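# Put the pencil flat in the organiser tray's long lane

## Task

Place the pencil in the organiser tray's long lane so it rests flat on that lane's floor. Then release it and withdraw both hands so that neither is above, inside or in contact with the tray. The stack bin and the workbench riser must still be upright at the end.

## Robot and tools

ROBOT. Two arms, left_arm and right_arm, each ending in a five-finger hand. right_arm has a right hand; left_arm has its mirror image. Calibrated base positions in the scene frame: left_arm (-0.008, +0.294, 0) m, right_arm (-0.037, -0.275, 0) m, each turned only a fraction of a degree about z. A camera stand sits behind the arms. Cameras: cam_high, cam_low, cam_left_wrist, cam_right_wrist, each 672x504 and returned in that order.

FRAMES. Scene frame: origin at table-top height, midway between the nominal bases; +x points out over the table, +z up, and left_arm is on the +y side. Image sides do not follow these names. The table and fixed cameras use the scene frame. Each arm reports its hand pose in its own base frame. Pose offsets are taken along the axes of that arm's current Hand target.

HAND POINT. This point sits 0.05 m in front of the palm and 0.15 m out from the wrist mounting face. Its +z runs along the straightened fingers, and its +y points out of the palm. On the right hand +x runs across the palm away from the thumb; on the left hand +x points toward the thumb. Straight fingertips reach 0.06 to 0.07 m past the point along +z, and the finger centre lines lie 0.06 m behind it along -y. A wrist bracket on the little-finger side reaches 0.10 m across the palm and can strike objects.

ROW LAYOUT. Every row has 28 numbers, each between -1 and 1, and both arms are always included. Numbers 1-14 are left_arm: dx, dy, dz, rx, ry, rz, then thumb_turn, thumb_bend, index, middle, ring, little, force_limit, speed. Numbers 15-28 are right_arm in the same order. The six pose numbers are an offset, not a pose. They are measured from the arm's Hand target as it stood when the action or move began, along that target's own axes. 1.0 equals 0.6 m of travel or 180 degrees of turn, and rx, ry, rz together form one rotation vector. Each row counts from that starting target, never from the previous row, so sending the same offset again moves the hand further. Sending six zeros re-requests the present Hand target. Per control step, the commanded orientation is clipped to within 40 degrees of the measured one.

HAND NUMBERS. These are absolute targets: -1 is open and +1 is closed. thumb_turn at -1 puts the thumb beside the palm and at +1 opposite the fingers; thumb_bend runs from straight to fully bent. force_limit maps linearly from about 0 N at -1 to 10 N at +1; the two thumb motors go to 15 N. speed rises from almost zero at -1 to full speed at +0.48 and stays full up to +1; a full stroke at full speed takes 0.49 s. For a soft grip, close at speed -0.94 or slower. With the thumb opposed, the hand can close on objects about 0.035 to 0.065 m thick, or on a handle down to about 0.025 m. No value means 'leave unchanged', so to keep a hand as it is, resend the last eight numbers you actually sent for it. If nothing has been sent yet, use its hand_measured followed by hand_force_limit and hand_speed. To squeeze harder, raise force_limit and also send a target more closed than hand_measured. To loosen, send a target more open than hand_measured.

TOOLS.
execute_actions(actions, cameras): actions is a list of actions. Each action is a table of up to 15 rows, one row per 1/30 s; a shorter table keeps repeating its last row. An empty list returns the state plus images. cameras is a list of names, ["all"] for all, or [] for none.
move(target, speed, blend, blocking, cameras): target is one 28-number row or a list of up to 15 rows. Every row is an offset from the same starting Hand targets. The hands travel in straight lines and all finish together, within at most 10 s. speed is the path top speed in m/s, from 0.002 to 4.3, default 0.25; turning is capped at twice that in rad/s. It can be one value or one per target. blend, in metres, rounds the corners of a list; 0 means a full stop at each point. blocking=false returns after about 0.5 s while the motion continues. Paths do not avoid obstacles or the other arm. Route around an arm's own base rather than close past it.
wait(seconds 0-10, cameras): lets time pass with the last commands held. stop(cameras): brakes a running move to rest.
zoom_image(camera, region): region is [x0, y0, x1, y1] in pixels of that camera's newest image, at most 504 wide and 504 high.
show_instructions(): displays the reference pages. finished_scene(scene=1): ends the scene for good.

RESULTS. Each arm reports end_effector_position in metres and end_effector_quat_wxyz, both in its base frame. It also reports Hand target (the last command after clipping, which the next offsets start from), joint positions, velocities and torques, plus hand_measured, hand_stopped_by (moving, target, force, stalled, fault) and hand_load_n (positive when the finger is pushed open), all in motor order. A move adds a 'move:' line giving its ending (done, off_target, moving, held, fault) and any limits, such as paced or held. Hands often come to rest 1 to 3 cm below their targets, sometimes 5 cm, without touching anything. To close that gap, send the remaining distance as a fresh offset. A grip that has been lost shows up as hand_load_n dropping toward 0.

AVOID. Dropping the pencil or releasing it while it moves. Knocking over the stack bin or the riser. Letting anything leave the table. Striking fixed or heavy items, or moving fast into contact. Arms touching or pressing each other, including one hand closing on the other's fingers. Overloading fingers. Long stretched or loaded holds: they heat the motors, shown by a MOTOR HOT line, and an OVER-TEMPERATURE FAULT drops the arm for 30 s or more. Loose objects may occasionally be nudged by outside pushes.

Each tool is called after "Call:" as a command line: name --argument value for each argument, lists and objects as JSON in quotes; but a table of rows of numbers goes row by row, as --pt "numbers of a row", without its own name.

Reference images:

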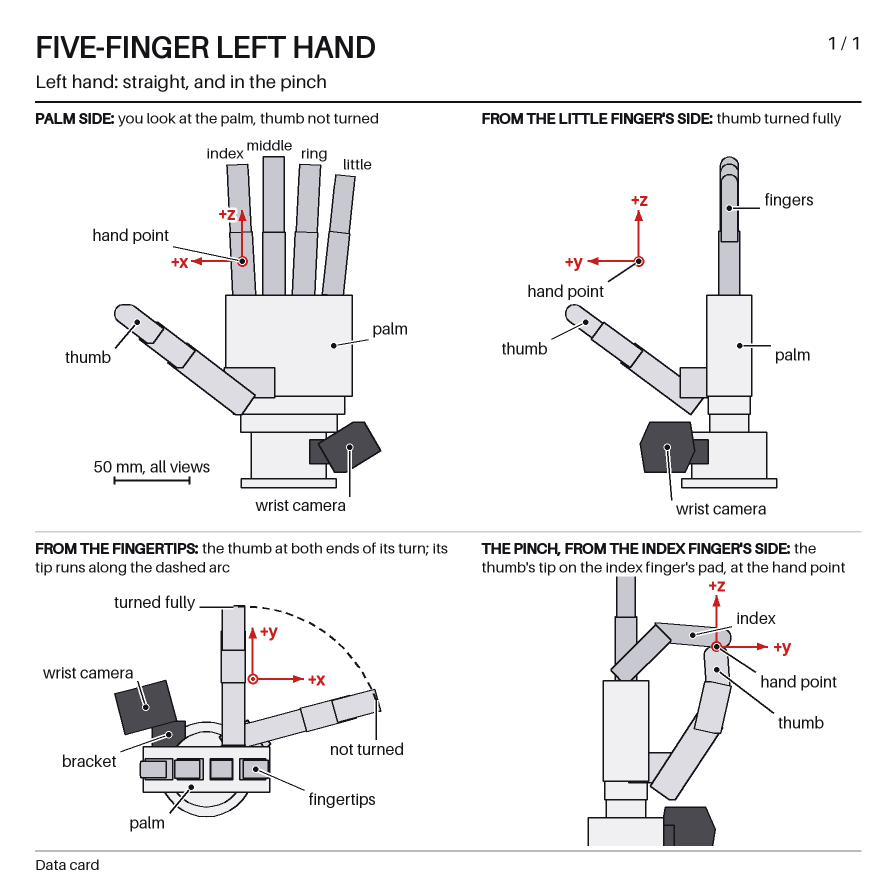

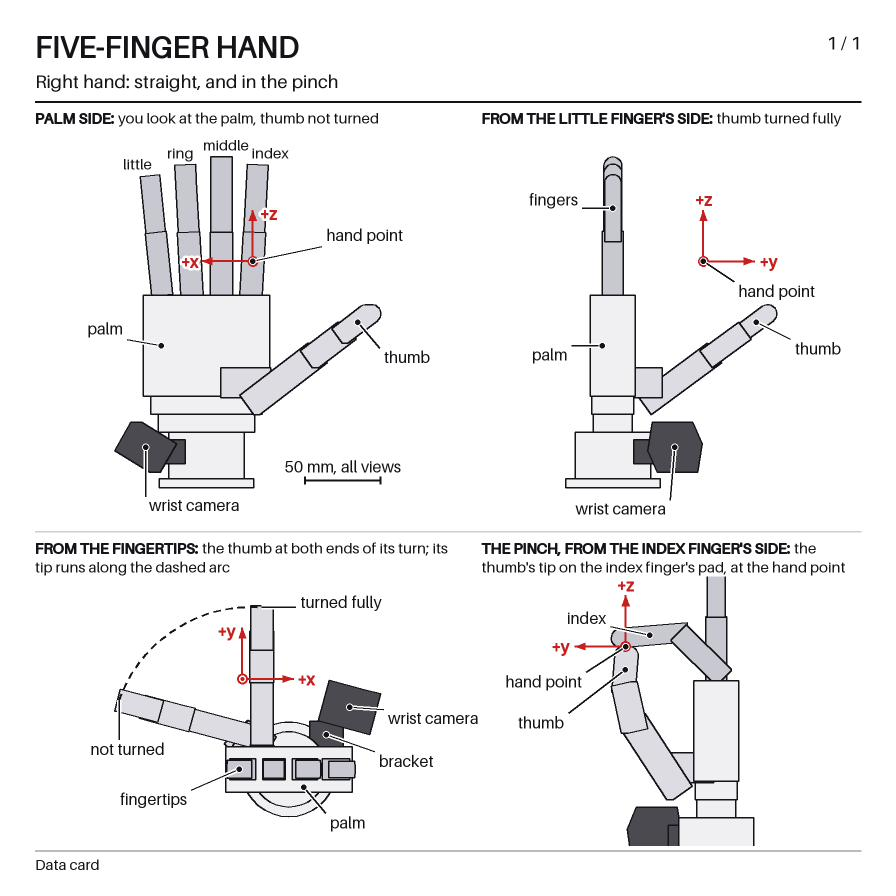

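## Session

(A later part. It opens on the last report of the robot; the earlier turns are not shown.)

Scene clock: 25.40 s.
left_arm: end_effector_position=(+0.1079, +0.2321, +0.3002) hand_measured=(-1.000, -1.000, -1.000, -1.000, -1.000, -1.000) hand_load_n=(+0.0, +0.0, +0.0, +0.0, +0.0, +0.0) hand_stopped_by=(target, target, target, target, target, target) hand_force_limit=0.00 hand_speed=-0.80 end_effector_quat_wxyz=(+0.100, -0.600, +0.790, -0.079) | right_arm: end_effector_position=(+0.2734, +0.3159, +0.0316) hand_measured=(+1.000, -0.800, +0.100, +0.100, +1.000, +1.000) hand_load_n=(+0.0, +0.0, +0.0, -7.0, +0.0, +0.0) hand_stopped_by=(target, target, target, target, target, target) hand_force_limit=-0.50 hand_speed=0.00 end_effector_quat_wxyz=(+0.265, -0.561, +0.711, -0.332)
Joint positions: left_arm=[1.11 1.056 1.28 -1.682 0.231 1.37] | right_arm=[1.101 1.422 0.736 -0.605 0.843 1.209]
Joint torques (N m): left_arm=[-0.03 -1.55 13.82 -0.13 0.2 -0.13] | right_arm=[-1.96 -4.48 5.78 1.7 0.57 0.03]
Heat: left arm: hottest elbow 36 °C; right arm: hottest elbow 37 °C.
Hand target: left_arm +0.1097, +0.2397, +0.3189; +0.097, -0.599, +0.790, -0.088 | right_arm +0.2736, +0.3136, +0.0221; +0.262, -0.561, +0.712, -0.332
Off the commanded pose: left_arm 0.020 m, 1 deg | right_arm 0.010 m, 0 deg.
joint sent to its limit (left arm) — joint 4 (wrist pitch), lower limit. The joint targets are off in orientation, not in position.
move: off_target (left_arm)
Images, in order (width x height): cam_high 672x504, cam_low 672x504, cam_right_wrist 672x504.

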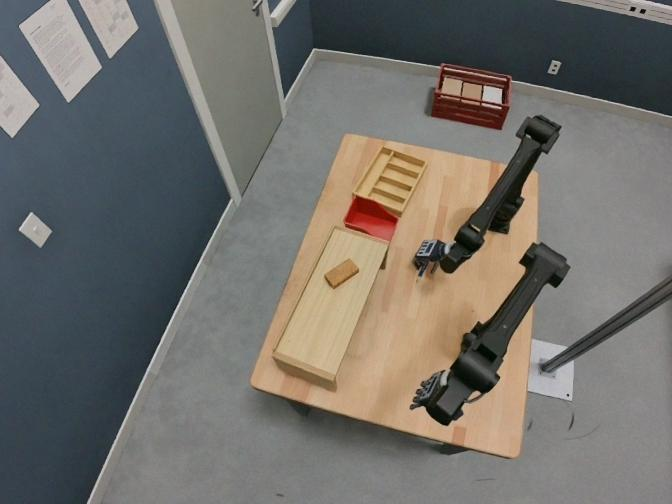

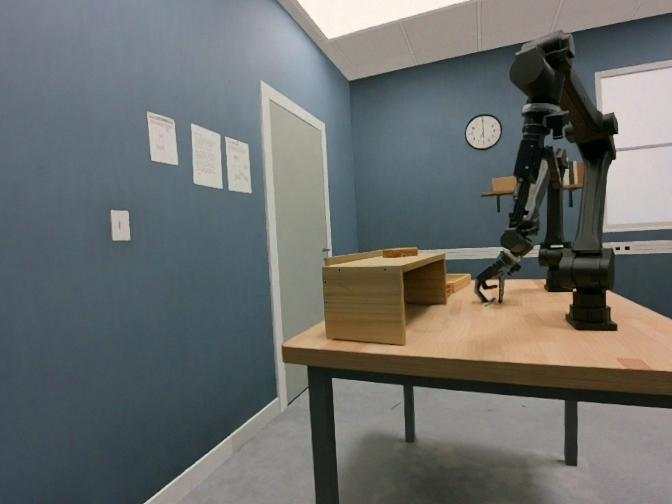

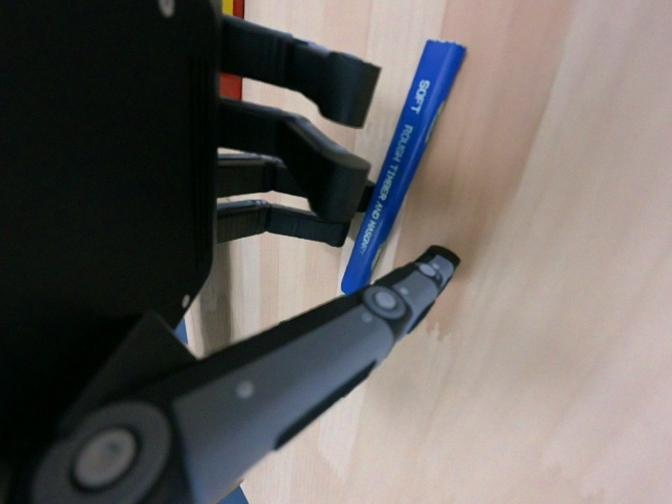

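Call:
move --pt "0 0 0 0 0 0 -1 -1 -1 -1 -1 -1 0 -0.8 0 -0.0348 -0.0053 0 0.017 0.0143 1 -0.8 0.1 0.1 1 1 -0.5 0" --pt "0 0 0 0 0 0 -1 -1 -1 -1 -1 -1 0 -0.8 0 -0.0105 0.0151 0 0.017 0.0143 1 -0.8 0.1 0.1 1 1 -0.5 0" --cameras '["cam_high","cam_right_wrist","cam_low"]' --speed 0.08

Call:
zoom_image --camera "cam_low" --region '[450, 260, 530, 320]'

Call:
zoom_image --camera "cam_high" --region '[390, 220, 480, 290]'

Scene clock: 27.47 s.
left_arm: end_effector_position=(+0.1079, +0.2321, +0.3002) hand_measured=(-1.000, -1.000, -1.000, -1.000, -1.000, -1.000) hand_load_n=(+0.0, +0.0, +0.0, +0.0, +0.0, +0.0) hand_stopped_by=(target, target, target, target, target, target) hand_force_limit=0.00 hand_speed=-0.80 end_effector_quat_wxyz=(+0.100, -0.600, +0.790, -0.079) | right_arm: end_effector_position=(+0.2776, +0.3026, +0.0303) hand_measured=(+1.000, -0.800, +0.100, +0.100, +1.000, +1.000) hand_load_n=(+0.0, +0.0, +0.0, -9.0, +0.0, +0.5) hand_stopped_by=(target, target, target, target, target, target) hand_force_limit=-0.50 hand_speed=0.00 end_effector_quat_wxyz=(+0.250, -0.542, +0.724, -0.346)
Joint positions: left_arm=[1.11 1.056 1.28 -1.682 0.231 1.37] | right_arm=[1.086 1.431 0.745 -0.668 0.863 1.271]
Joint torques (N m): left_arm=[0.03 -1.55 13.86 -0.09 0.2 -0.13] | right_arm=[-2.26 -2.61 7.95 1.83 0.27 0.14]
Heat: left arm: hottest elbow 36 °C; right arm: hottest elbow 37 °C.
Hand target: left_arm +0.1097, +0.2397, +0.3189; +0.097, -0.599, +0.790, -0.088 | right_arm +0.2842, +0.3109, +0.0209; +0.250, -0.536, +0.731, -0.341
Off the commanded pose: left_arm 0.020 m, 1 deg | right_arm 0.014 m, 1 deg.
joint sent to its limit (left arm) — joint 4 (wrist pitch), lower limit. The joint targets are off in orientation, not in position.
move: off_target (left_arm, right_arm)
Images, in order (width x height): cam_high 672x504, cam_low 672x504, cam_right_wrist 672x504.

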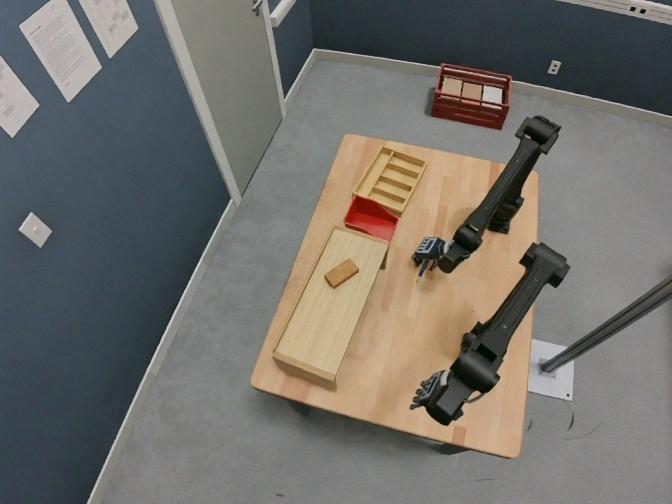

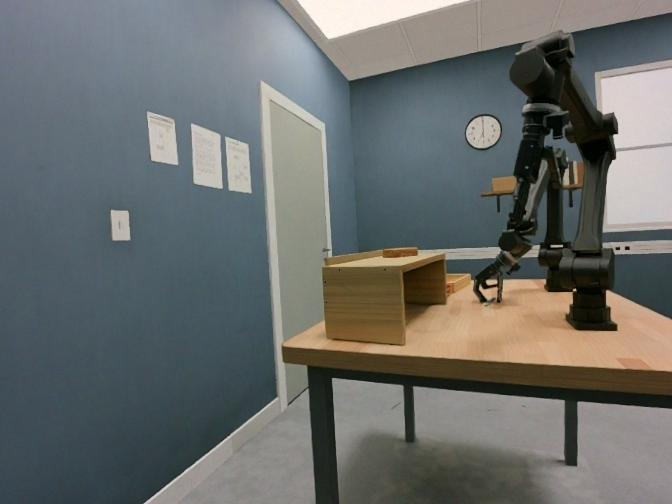

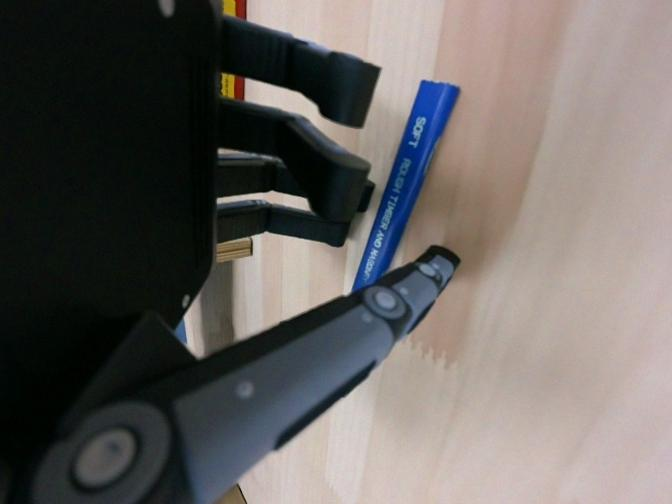

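Scaled by 6.300.

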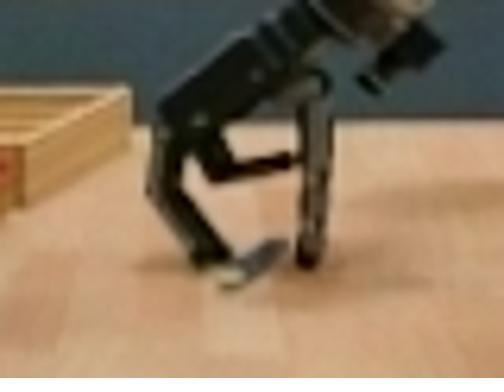

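Scaled by 5.600.

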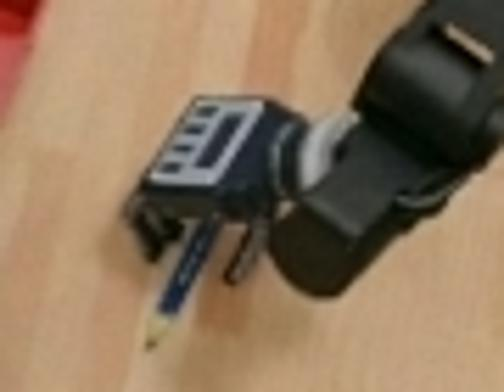

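Call:
move --target '[0,0,0,0,0,0,-1,-1,-1,-1,-1,-1,0,-0.8,0,0.0051,0.0043,0,0,0,1,-0.6,0.22,0.2,1,1,-0.6,-0.8]' --cameras '["cam_high","cam_right_wrist","cam_low"]' --speed 0.08

Call:
zoom_image --camera "cam_low" --region '[450, 260, 530, 320]'

Call:
zoom_image --camera "cam_right_wrist" --region '[260, 50, 520, 350]'

Scene clock: 28.60 s.
left_arm: end_effector_position=(+0.1079, +0.2321, +0.3002) hand_measured=(-1.000, -1.000, -1.000, -1.000, -1.000, -1.000) hand_load_n=(+0.0, +0.0, +0.0, +0.0, +0.0, +0.0) hand_stopped_by=(target, target, target, target, target, target) hand_force_limit=0.00 hand_speed=-0.80 end_effector_quat_wxyz=(+0.100, -0.600, +0.790, -0.079) | right_arm: end_effector_position=(+0.2814, +0.3030, +0.0276) hand_measured=(+1.000, -0.756, +0.220, +0.200, +1.000, +1.000) hand_load_n=(-6.0, -0.5, +0.0, +0.0, +0.0, +0.0) hand_stopped_by=(target, force, target, target, target, target) hand_force_limit=-0.60 hand_speed=-0.80 end_effector_quat_wxyz=(+0.251, -0.538, +0.726, -0.347)
Joint positions: left_arm=[1.11 1.056 1.28 -1.682 0.231 1.37] | right_arm=[1.079 1.442 0.745 -0.652 0.865 1.271]
Joint torques (N m): left_arm=[0.26 -1.73 13.83 -0.06 0.2 -0.13] | right_arm=[-1.79 -2.84 7.54 1.7 0.15 0.14]
Heat: left arm: hottest elbow 37 °C; right arm: hottest elbow 37 °C.
Hand target: left_arm +0.1097, +0.2397, +0.3189; +0.097, -0.599, +0.790, -0.088 | right_arm +0.2843, +0.3108, +0.0169; +0.250, -0.536, +0.731, -0.341
Off the commanded pose: left_arm 0.020 m, 1 deg | right_arm 0.014 m, 1 deg.
joint sent to its limit (left arm) — joint 4 (wrist pitch), lower limit. The joint targets are off in orientation, not in position.
move: off_target (left_arm, right_arm)
Images, in order (width x height): cam_high 672x504, cam_low 672x504, cam_right_wrist 672x504.

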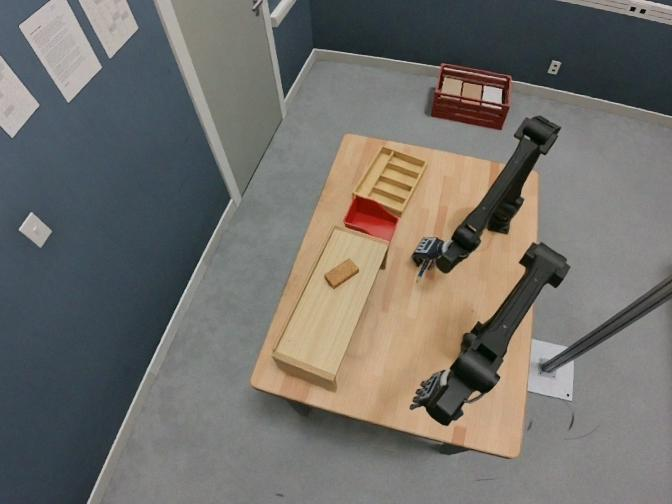

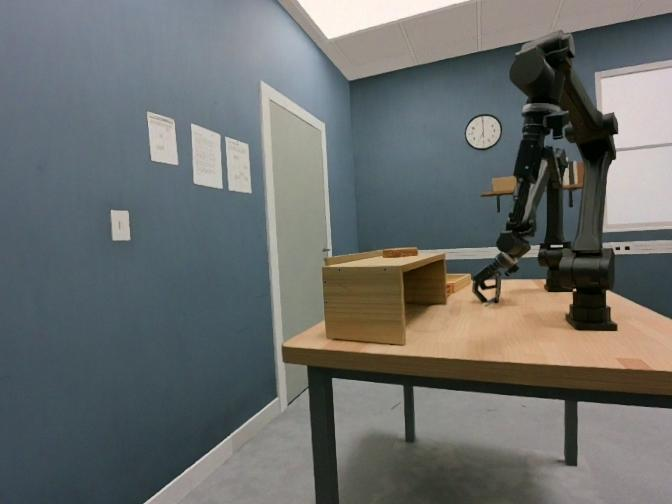

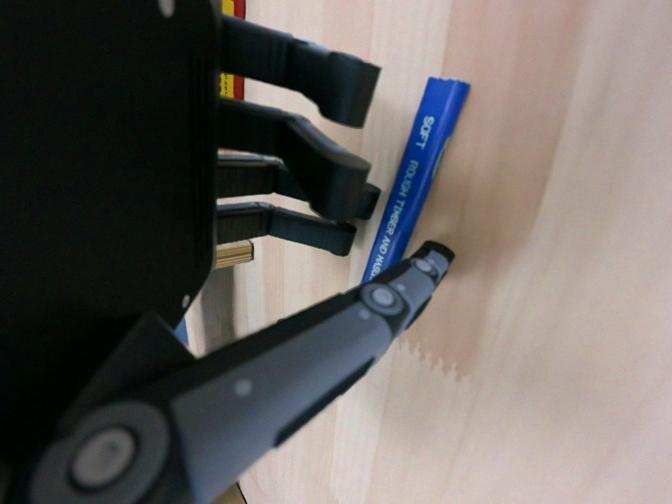

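Scaled by 6.300.

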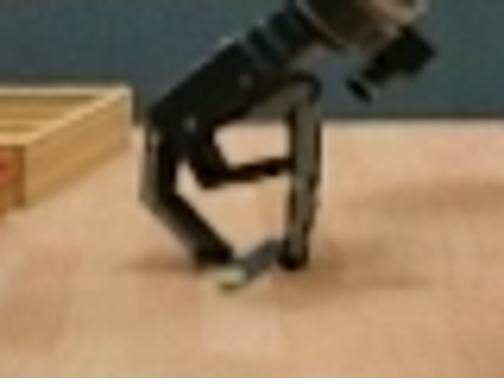

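Scaled by 1.680.

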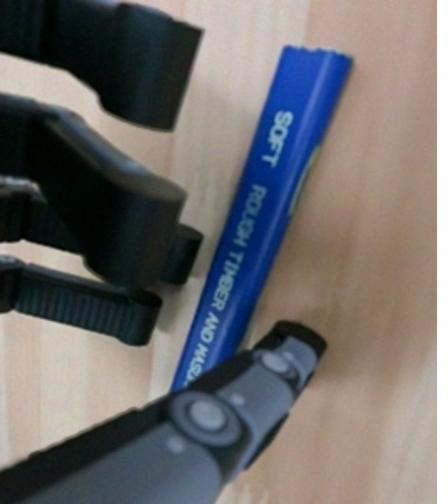

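Call:
move --target '[0,0,0,0,0,0,-1,-1,-1,-1,-1,-1,0,-0.8,0,-0.0077,-0.0064,0,0,0,1,-0.55,0.35,0.35,1,1,-0.4,-0.85]' --cameras '["cam_right_wrist","cam_low"]' --speed 0.08

Call:
zoom_image --camera "cam_low" --region '[450, 260, 530, 320]'

Call:
zoom_image --camera "cam_right_wrist" --region '[260, 50, 520, 350]'

Scene clock: 29.53 s.
left_arm: end_effector_position=(+0.1079, +0.2321, +0.3002) hand_measured=(-1.000, -1.000, -1.000, -1.000, -1.000, -1.000) hand_load_n=(+0.0, +0.0, +0.0, +0.0, +0.0, +0.0) hand_stopped_by=(target, target, target, target, target, target) hand_force_limit=0.00 hand_speed=-0.80 end_effector_quat_wxyz=(+0.100, -0.600, +0.790, -0.079) | right_arm: end_effector_position=(+0.2801, +0.3035, +0.0267) hand_measured=(+1.000, -0.686, +0.350, +0.350, +1.000, +1.000) hand_load_n=(-8.0, +4.0, +0.0, +0.0, +0.0, +0.0) hand_stopped_by=(target, force, target, target, target, target) hand_force_limit=-0.40 hand_speed=-0.85 end_effector_quat_wxyz=(+0.249, -0.542, +0.725, -0.345)
Joint positions: left_arm=[1.11 1.056 1.28 -1.682 0.231 1.37] | right_arm=[1.079 1.442 0.745 -0.652 0.858 1.265]
Joint torques (N m): left_arm=[-0.15 -1.55 13.81 -0.05 0.2 -0.13] | right_arm=[-1.85 -3.84 8.16 1.1 0.47 0.19]
Heat: left arm: hottest elbow 37 °C; right arm: hottest elbow 37 °C.
Hand target: left_arm +0.1097, +0.2397, +0.3189; +0.097, -0.599, +0.790, -0.088 | right_arm +0.2843, +0.3108, +0.0229; +0.250, -0.536, +0.731, -0.341
Off the commanded pose: left_arm 0.020 m, 1 deg | right_arm 0.009 m, 1 deg.
joint sent to its limit (left arm) — joint 4 (wrist pitch), lower limit. The joint targets are off in orientation, not in position.
move: off_target (left_arm)
Images, in order (width x height): cam_low 672x504, cam_right_wrist 672x504.

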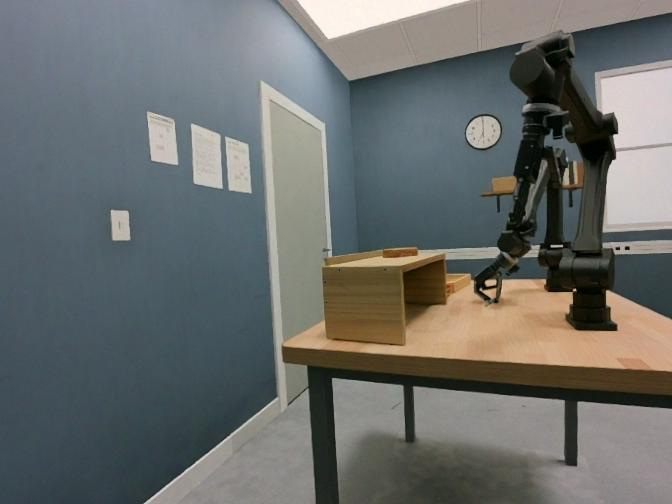

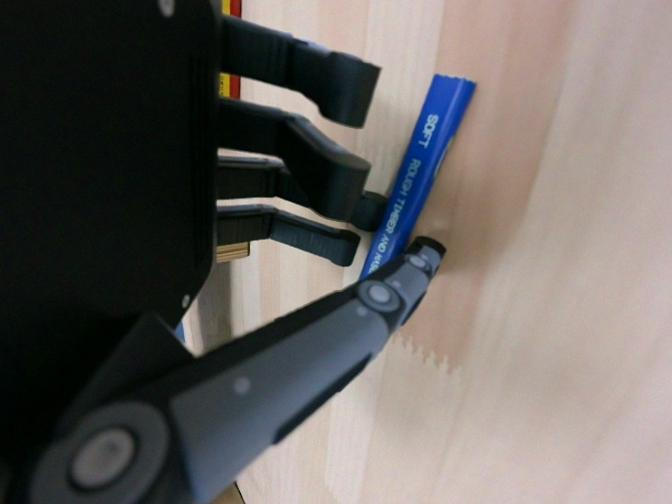

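Scaled by 6.300.

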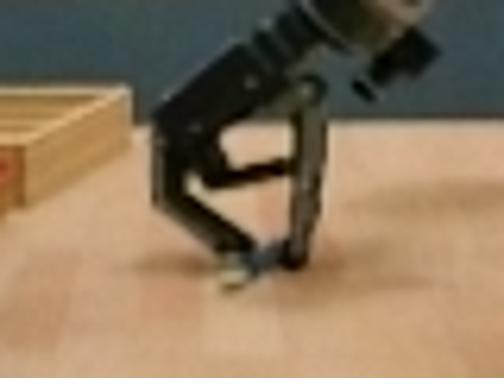

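Scaled by 1.680.

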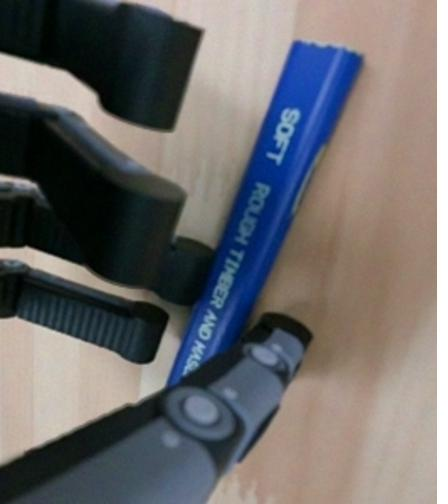

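Call:
move --pt "0 0 0 0 0 0 -1 -1 -1 -1 -1 -1 0 -0.8 0 0.0052 -0.0218 0 0.0128 0.0107 1 -0.8 0.22 0.16 1 1 -0.4 0.2" --pt "0 0 0 0 0 0 -1 -1 -1 -1 -1 -1 0 -0.8 0 0.0218 -0.0078 0 0.0128 0.0107 1 -0.8 0.22 0.16 1 1 -0.4 0.2" --cameras '["cam_right_wrist","cam_low"]' --speed 0.05

Call:
zoom_image --camera "cam_low" --region '[450, 260, 530, 320]'

Call:
zoom_image --camera "cam_right_wrist" --region '[260, 50, 520, 350]'

Scene clock: 31.93 s.
left_arm: end_effector_position=(+0.1079, +0.2321, +0.3002) hand_measured=(-1.000, -1.000, -1.000, -1.000, -1.000, -1.000) hand_load_n=(+0.0, -0.5, +0.0, +0.0, +0.0, +0.0) hand_stopped_by=(target, target, target, target, target, target) hand_force_limit=0.00 hand_speed=-0.80 end_effector_quat_wxyz=(+0.100, -0.600, +0.790, -0.079) | right_arm: end_effector_position=(+0.2738, +0.3019, +0.0278) hand_measured=(+1.000, -0.800, +0.220, +0.160, +1.000, +1.000) hand_load_n=(+0.0, +0.0, +0.0, -4.5, +0.0, +0.0) hand_stopped_by=(target, target, target, target, target, target) hand_force_limit=-0.40 hand_speed=0.20 end_effector_quat_wxyz=(+0.243, -0.514, +0.741, -0.356)
Joint positions: left_arm=[1.11 1.056 1.28 -1.682 0.231 1.37] | right_arm=[1.108 1.463 0.77 -0.758 0.885 1.409]
Joint torques (N m): left_arm=[0.09 -1.67 13.83 -0.03 0.2 -0.12] | right_arm=[-0.97 -2.73 7.87 1.44 -0.05 0.15]
Heat: left arm: hottest elbow 37 °C; right arm: hottest elbow 37 °C.
Hand target: left_arm +0.1097, +0.2397, +0.3189; +0.097, -0.599, +0.790, -0.088 | right_arm +0.2728, +0.3145, +0.0160; +0.241, -0.517, +0.745, -0.347
Off the commanded pose: left_arm 0.020 m, 1 deg | right_arm 0.017 m, 1 deg.
joint sent to its limit (left arm) — joint 4 (wrist pitch), lower limit. The joint targets are off in orientation, not in position.
move: off_target (left_arm, right_arm)
Images, in order (width x height): cam_low 672x504, cam_right_wrist 672x504.

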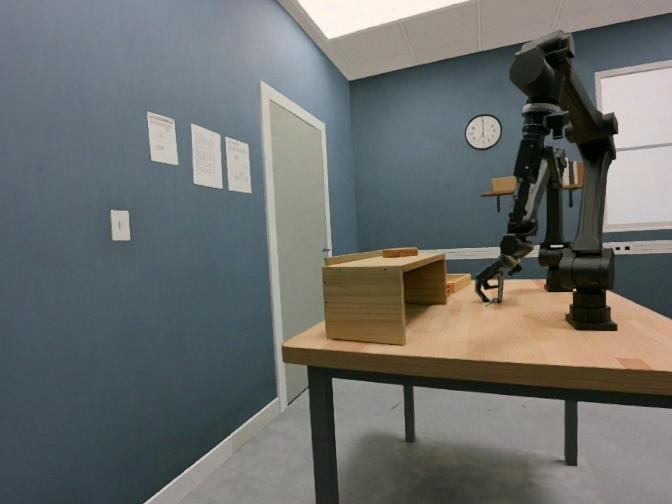

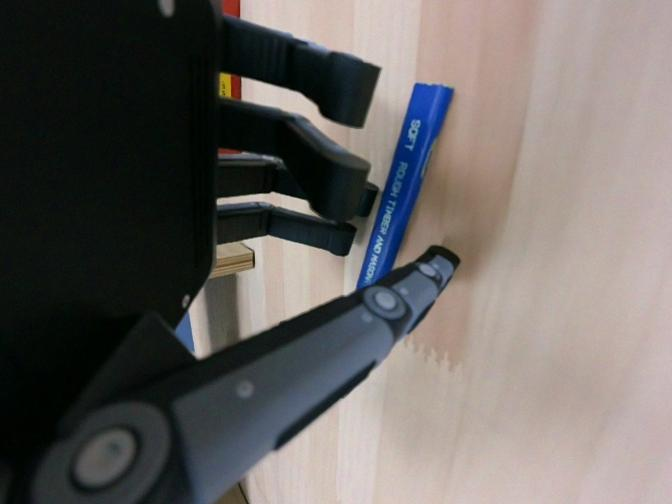

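Scaled by 6.300.

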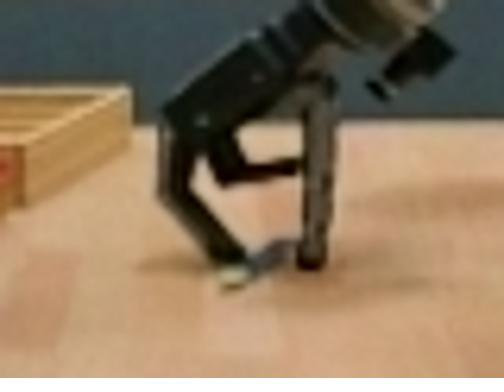

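Scaled by 1.680.

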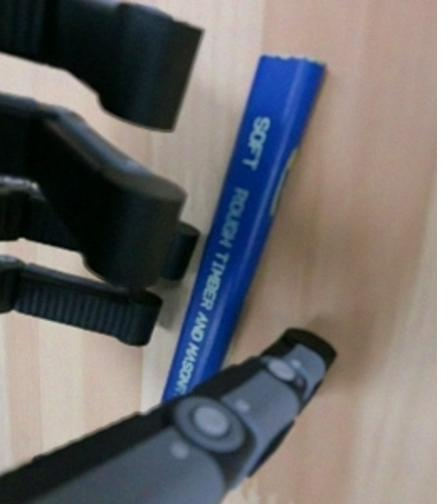

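Call:
move --target '[0,0,0,0,0,0,-1,-1,-1,-1,-1,-1,0,-0.8,0,0,0,0,0,0,1,-0.4,0.22,0.16,1,1,-0.4,-0.85]' --cameras '["cam_right_wrist","cam_low"]' --speed 0.05

Call:
zoom_image --camera "cam_low" --region '[450, 260, 530, 320]'

Call:
zoom_image --camera "cam_right_wrist" --region '[260, 50, 520, 350]'

Scene clock: 34.40 s.
left_arm: end_effector_position=(+0.1079, +0.2321, +0.3002) hand_measured=(-1.000, -1.000, -1.000, -1.000, -1.000, -1.000) hand_load_n=(+0.0, +0.0, +0.0, +0.0, +0.0, +0.0) hand_stopped_by=(target, target, target, target, target, target) hand_force_limit=0.00 hand_speed=-0.80 end_effector_quat_wxyz=(+0.100, -0.600, +0.790, -0.079) | right_arm: end_effector_position=(+0.2739, +0.3019, +0.0277) hand_measured=(+1.000, -0.400, +0.220, +0.160, +1.000, +1.000) hand_load_n=(+0.0, +0.0, +0.5, -6.0, +0.0, +0.0) hand_stopped_by=(target, target, target, target, target, target) hand_force_limit=-0.40 hand_speed=-0.85 end_effector_quat_wxyz=(+0.243, -0.514, +0.741, -0.357)
Joint positions: left_arm=[1.11 1.056 1.28 -1.682 0.231 1.37] | right_arm=[1.108 1.464 0.77 -0.758 0.887 1.409]
Joint torques (N m): left_arm=[0.03 -1.61 13.85 -0.06 0.21 -0.13] | right_arm=[-0.97 -2.73 7.86 1.46 -0.11 0.15]
Heat: left arm: hottest elbow 37 °C; right arm: hottest elbow 37 °C.
Hand target: left_arm +0.1097, +0.2397, +0.3189; +0.097, -0.599, +0.790, -0.088 | right_arm +0.2728, +0.3145, +0.0160; +0.241, -0.517, +0.745, -0.347
Off the commanded pose: left_arm 0.020 m, 1 deg | right_arm 0.017 m, 1 deg.
joint sent to its limit (left arm) — joint 4 (wrist pitch), lower limit. The joint targets are off in orientation, not in position.
move: off_target (left_arm, right_arm)
Images, in order (width x height): cam_low 672x504, cam_right_wrist 672x504.

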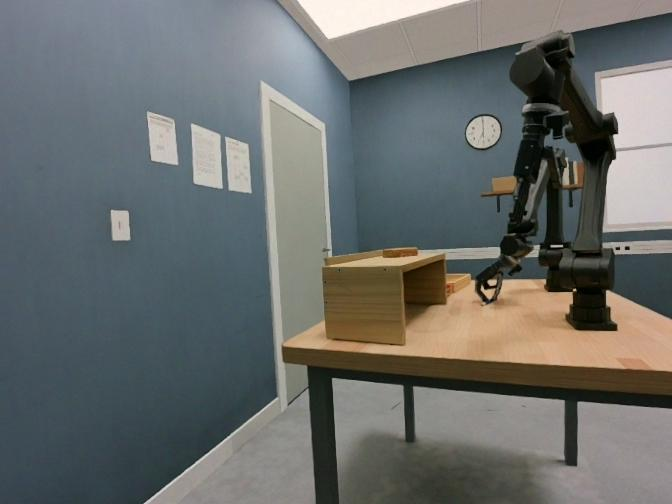

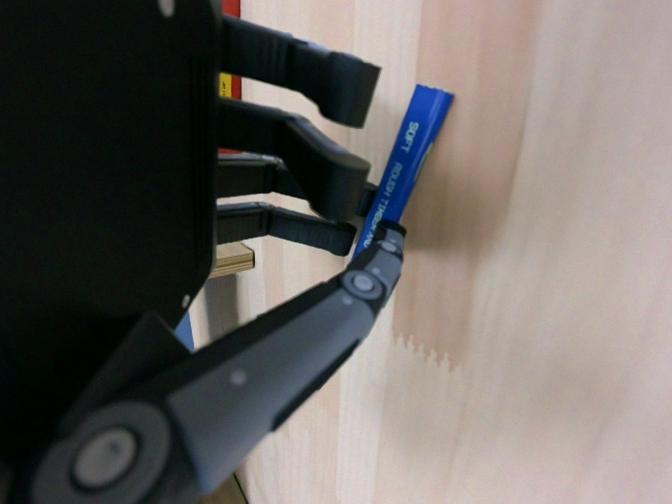

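Scaled by 6.300.

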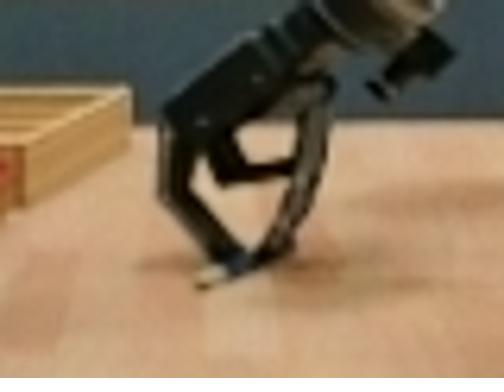

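Scaled by 1.680.

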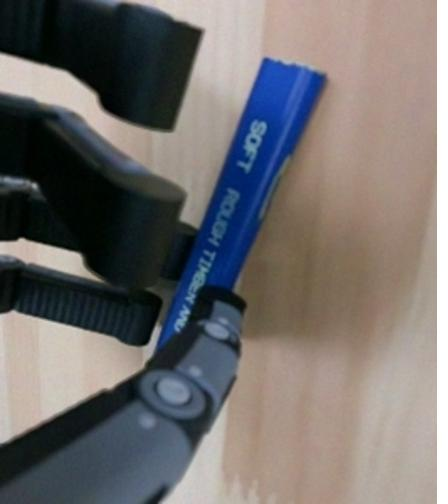

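Call:
move --target '[0,0,0,0,0,0,-1,-1,-1,-1,-1,-1,0,-0.8,0,0,0,0,0,0,1,-0.25,0.22,0.16,1,1,-0.4,-0.88]' --cameras '["cam_right_wrist","cam_low"]' --speed 0.05

Call:
zoom_image --camera "cam_low" --region '[450, 260, 530, 320]'

Call:
zoom_image --camera "cam_right_wrist" --region '[260, 50, 520, 350]'

Scene clock: 36.00 s.
left_arm: end_effector_position=(+0.1079, +0.2321, +0.3002) hand_measured=(-1.000, -1.000, -1.000, -1.000, -1.000, -1.000) hand_load_n=(+0.0, -0.5, +0.0, +0.0, +0.0, +0.0) hand_stopped_by=(target, target, target, target, target, target) hand_force_limit=0.00 hand_speed=-0.80 end_effector_quat_wxyz=(+0.100, -0.600, +0.790, -0.079) | right_arm: end_effector_position=(+0.2739, +0.3019, +0.0276) hand_measured=(+1.000, -0.250, +0.220, +0.160, +1.000, +1.000) hand_load_n=(+0.0, +0.0, +0.0, -5.5, +0.0, +0.0) hand_stopped_by=(target, target, target, target, target, target) hand_force_limit=-0.40 hand_speed=-0.88 end_effector_quat_wxyz=(+0.243, -0.514, +0.741, -0.357)
Joint positions: left_arm=[1.11 1.056 1.28 -1.682 0.231 1.37] | right_arm=[1.109 1.464 0.77 -0.758 0.888 1.409]
Joint torques (N m): left_arm=[0.09 -1.49 13.93 -0.05 0.19 -0.12] | right_arm=[-1.03 -2.73 7.86 1.44 -0.16 0.15]
Heat: left arm: hottest elbow 37 °C; right arm: hottest elbow 37 °C.
Hand target: left_arm +0.1097, +0.2397, +0.3189; +0.097, -0.599, +0.790, -0.088 | right_arm +0.2728, +0.3145, +0.0160; +0.241, -0.517, +0.745, -0.347
Off the commanded pose: left_arm 0.020 m, 1 deg | right_arm 0.017 m, 1 deg.
joint sent to its limit (left arm) — joint 4 (wrist pitch), lower limit. The joint targets are off in orientation, not in position.
move: off_target (left_arm, right_arm)
Images, in order (width x height): cam_low 672x504, cam_right_wrist 672x504.

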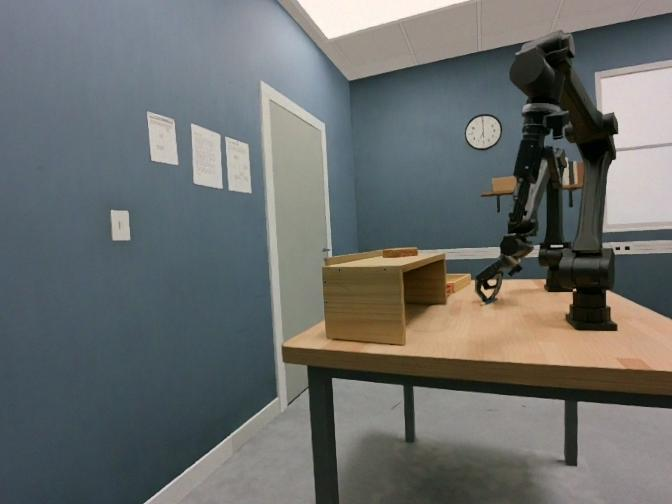

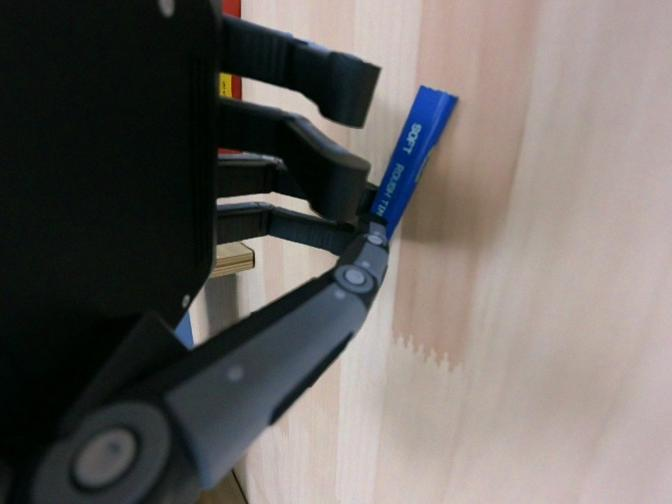

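Scaled by 6.300.

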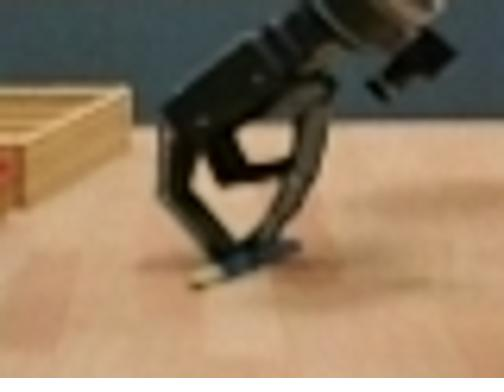

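Scaled by 1.680.

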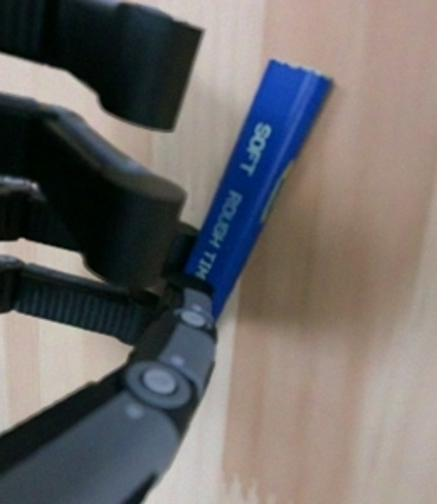

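Call:
move --target '[0,0,0,0,0,0,-1,-1,-1,-1,-1,-1,0,-0.8,0.0258,-0.0508,-0.0302,0.039,0.0286,-0.0341,1,-0.75,0.22,0.2,1,1,-0.4,-0.3]' --cameras '["cam_right_wrist","cam_low","cam_high"]' --speed 0.08

Call:
zoom_image --camera "cam_low" --region '[450, 260, 530, 320]'

Call:
zoom_image --camera "cam_high" --region '[390, 220, 480, 290]'

Scene clock: 38.90 s.
left_arm: end_effector_position=(+0.1079, +0.2321, +0.3002) hand_measured=(-1.000, -1.000, -1.000, -1.000, -1.000, -1.000) hand_load_n=(+0.0, +0.0, -0.5, +0.0, +0.0, +0.0) hand_stopped_by=(target, target, target, target, target, target) hand_force_limit=0.00 hand_speed=-0.80 end_effector_quat_wxyz=(+0.100, -0.600, +0.790, -0.079) | right_arm: end_effector_position=(+0.2674, +0.2804, +0.0426) hand_measured=(+1.000, -0.750, +0.220, +0.200, +1.000, +1.000) hand_load_n=(+0.0, +0.0, +0.0, +0.0, +0.0, +0.0) hand_stopped_by=(target, target, target, target, target, target) hand_force_limit=-0.40 hand_speed=-0.30 end_effector_quat_wxyz=(+0.208, -0.530, +0.700, -0.432)
Joint positions: left_arm=[1.11 1.056 1.28 -1.682 0.231 1.37] | right_arm=[1.15 1.494 0.823 -0.982 0.997 1.468]
Joint torques (N m): left_arm=[-0.09 -1.79 13.82 -0.09 0.2 -0.13] | right_arm=[-0.97 -5.3 10.07 0.1 1 0.14]
Heat: left arm: hottest elbow 38 °C; right arm: hottest elbow 37 °C.
Hand target: left_arm +0.1097, +0.2397, +0.3189; +0.097, -0.599, +0.790, -0.088 | right_arm +0.2728, +0.2981, +0.0510; +0.219, -0.524, +0.703, -0.427
Off the commanded pose: left_arm 0.020 m, 1 deg | right_arm 0.020 m, 2 deg.
joint sent to its limit (left arm) — joint 4 (wrist pitch), lower limit. The joint targets are off in orientation, not in position.
move: off_target (left_arm, right_arm)
Images, in order (width x height): cam_high 672x504, cam_low 672x504, cam_right_wrist 672x504.

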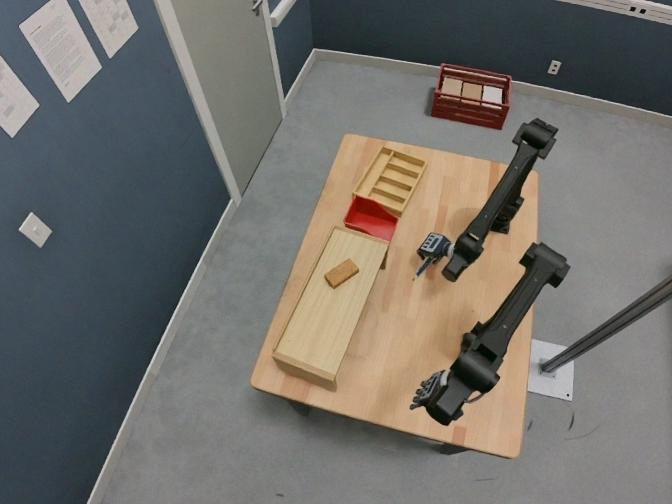

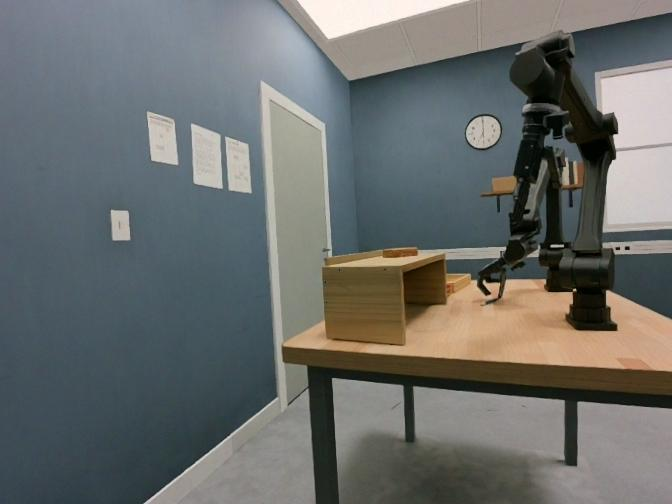

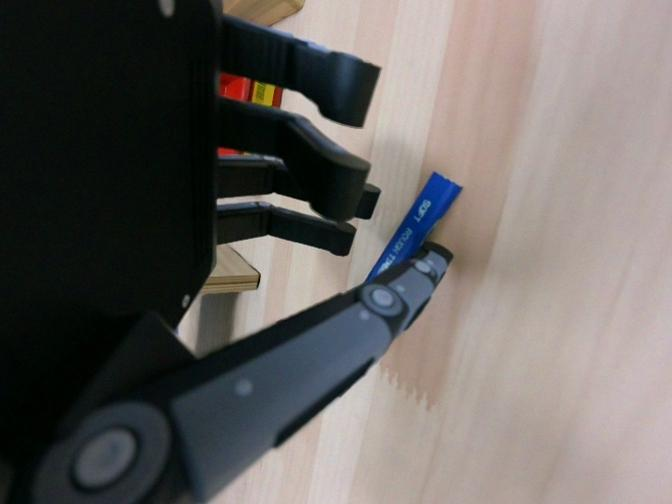

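Scaled by 6.300.

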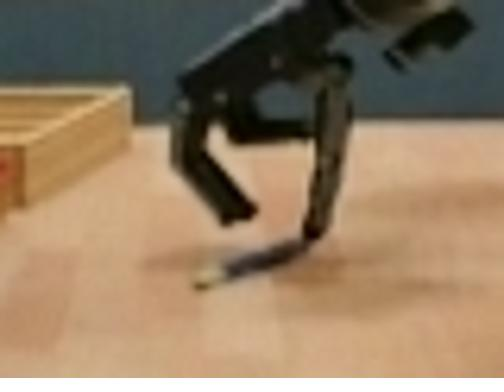

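Scaled by 5.600.

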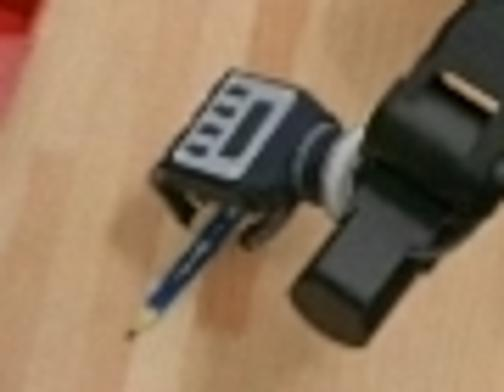

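Call:
move --target '[0,0,0,0,0,0,-1,-1,-1,-1,-1,-1,0,-0.8,-0.0125,0.007,0.0103,0,0,0,1,-0.75,0.22,0.2,1,1,-0.4,-0.3]' --cameras '["cam_right_wrist","cam_low","cam_high"]' --speed 0.08

Call:
zoom_image --camera "cam_low" --region '[450, 260, 530, 320]'

Call:
zoom_image --camera "cam_high" --region '[390, 220, 480, 290]'

Scene clock: 41.70 s.
left_arm: end_effector_position=(+0.1079, +0.2321, +0.3002) hand_measured=(-1.000, -1.000, -1.000, -1.000, -1.000, -1.000) hand_load_n=(+0.0, +0.0, +0.0, +0.0, +0.0, +0.0) hand_stopped_by=(target, target, target, target, target, target) hand_force_limit=0.00 hand_speed=-0.80 end_effector_quat_wxyz=(+0.100, -0.600, +0.790, -0.079) | right_arm: end_effector_position=(+0.2688, +0.2831, +0.0358) hand_measured=(+1.000, -0.750, +0.220, +0.200, +1.000, +1.000) hand_load_n=(+0.0, +0.0, +0.0, +0.0, +0.0, +0.0) hand_stopped_by=(target, target, target, target, target, target) hand_force_limit=-0.40 hand_speed=-0.30 end_effector_quat_wxyz=(+0.203, -0.532, +0.698, -0.435)
Joint positions: left_arm=[1.11 1.056 1.28 -1.682 0.231 1.37] | right_arm=[1.15 1.521 0.832 -0.975 0.998 1.469]
Joint torques (N m): left_arm=[0.26 -1.73 13.85 -0.05 0.2 -0.13] | right_arm=[-1.49 -5.48 9.85 0.83 1 0.05]
Heat: left arm: hottest elbow 38 °C; right arm: hottest elbow 37 °C.
Hand target: left_arm +0.1097, +0.2397, +0.3189; +0.097, -0.599, +0.790, -0.088 | right_arm +0.2778, +0.3031, +0.0431; +0.219, -0.524, +0.703, -0.427
Off the commanded pose: left_arm 0.020 m, 1 deg | right_arm 0.023 m, 2 deg.
joint sent to its limit (left arm) — joint 4 (wrist pitch), lower limit. The joint targets are off in orientation, not in position.
move: off_target (left_arm, right_arm)
Images, in order (width x height): cam_high 672x504, cam_low 672x504, cam_right_wrist 672x504.

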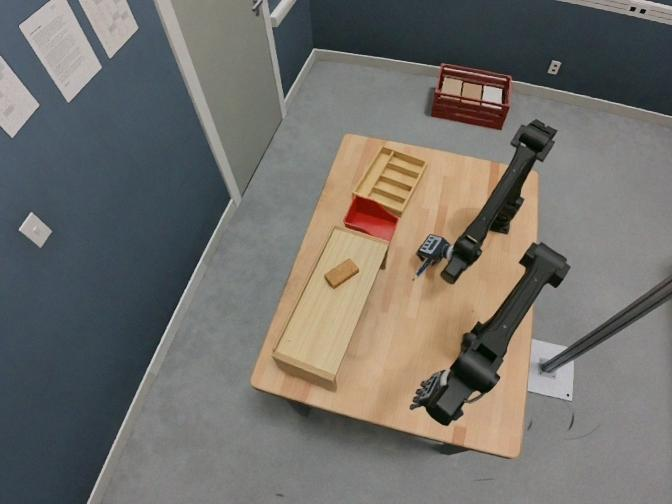

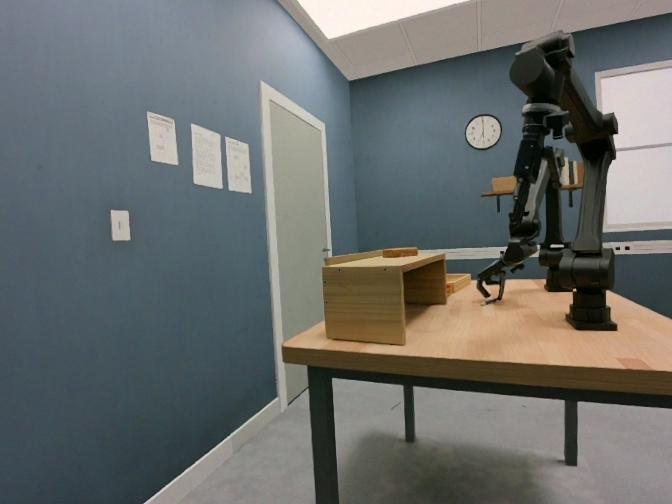

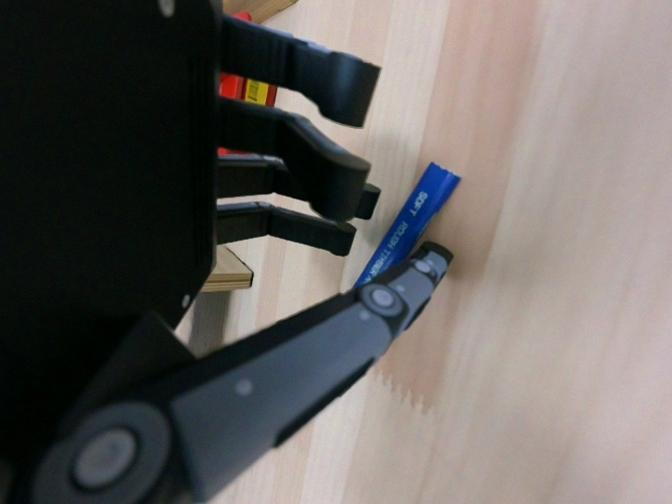

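Scaled by 6.300.

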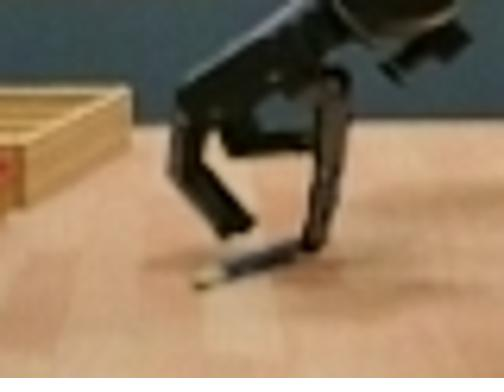

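Scaled by 5.600.

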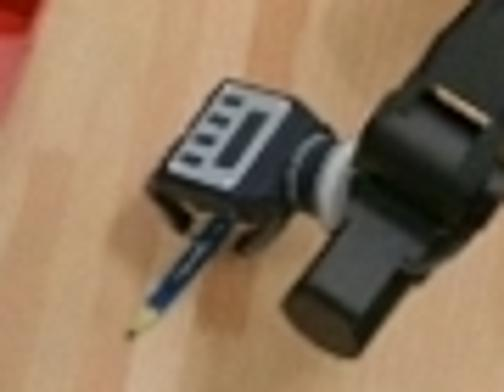

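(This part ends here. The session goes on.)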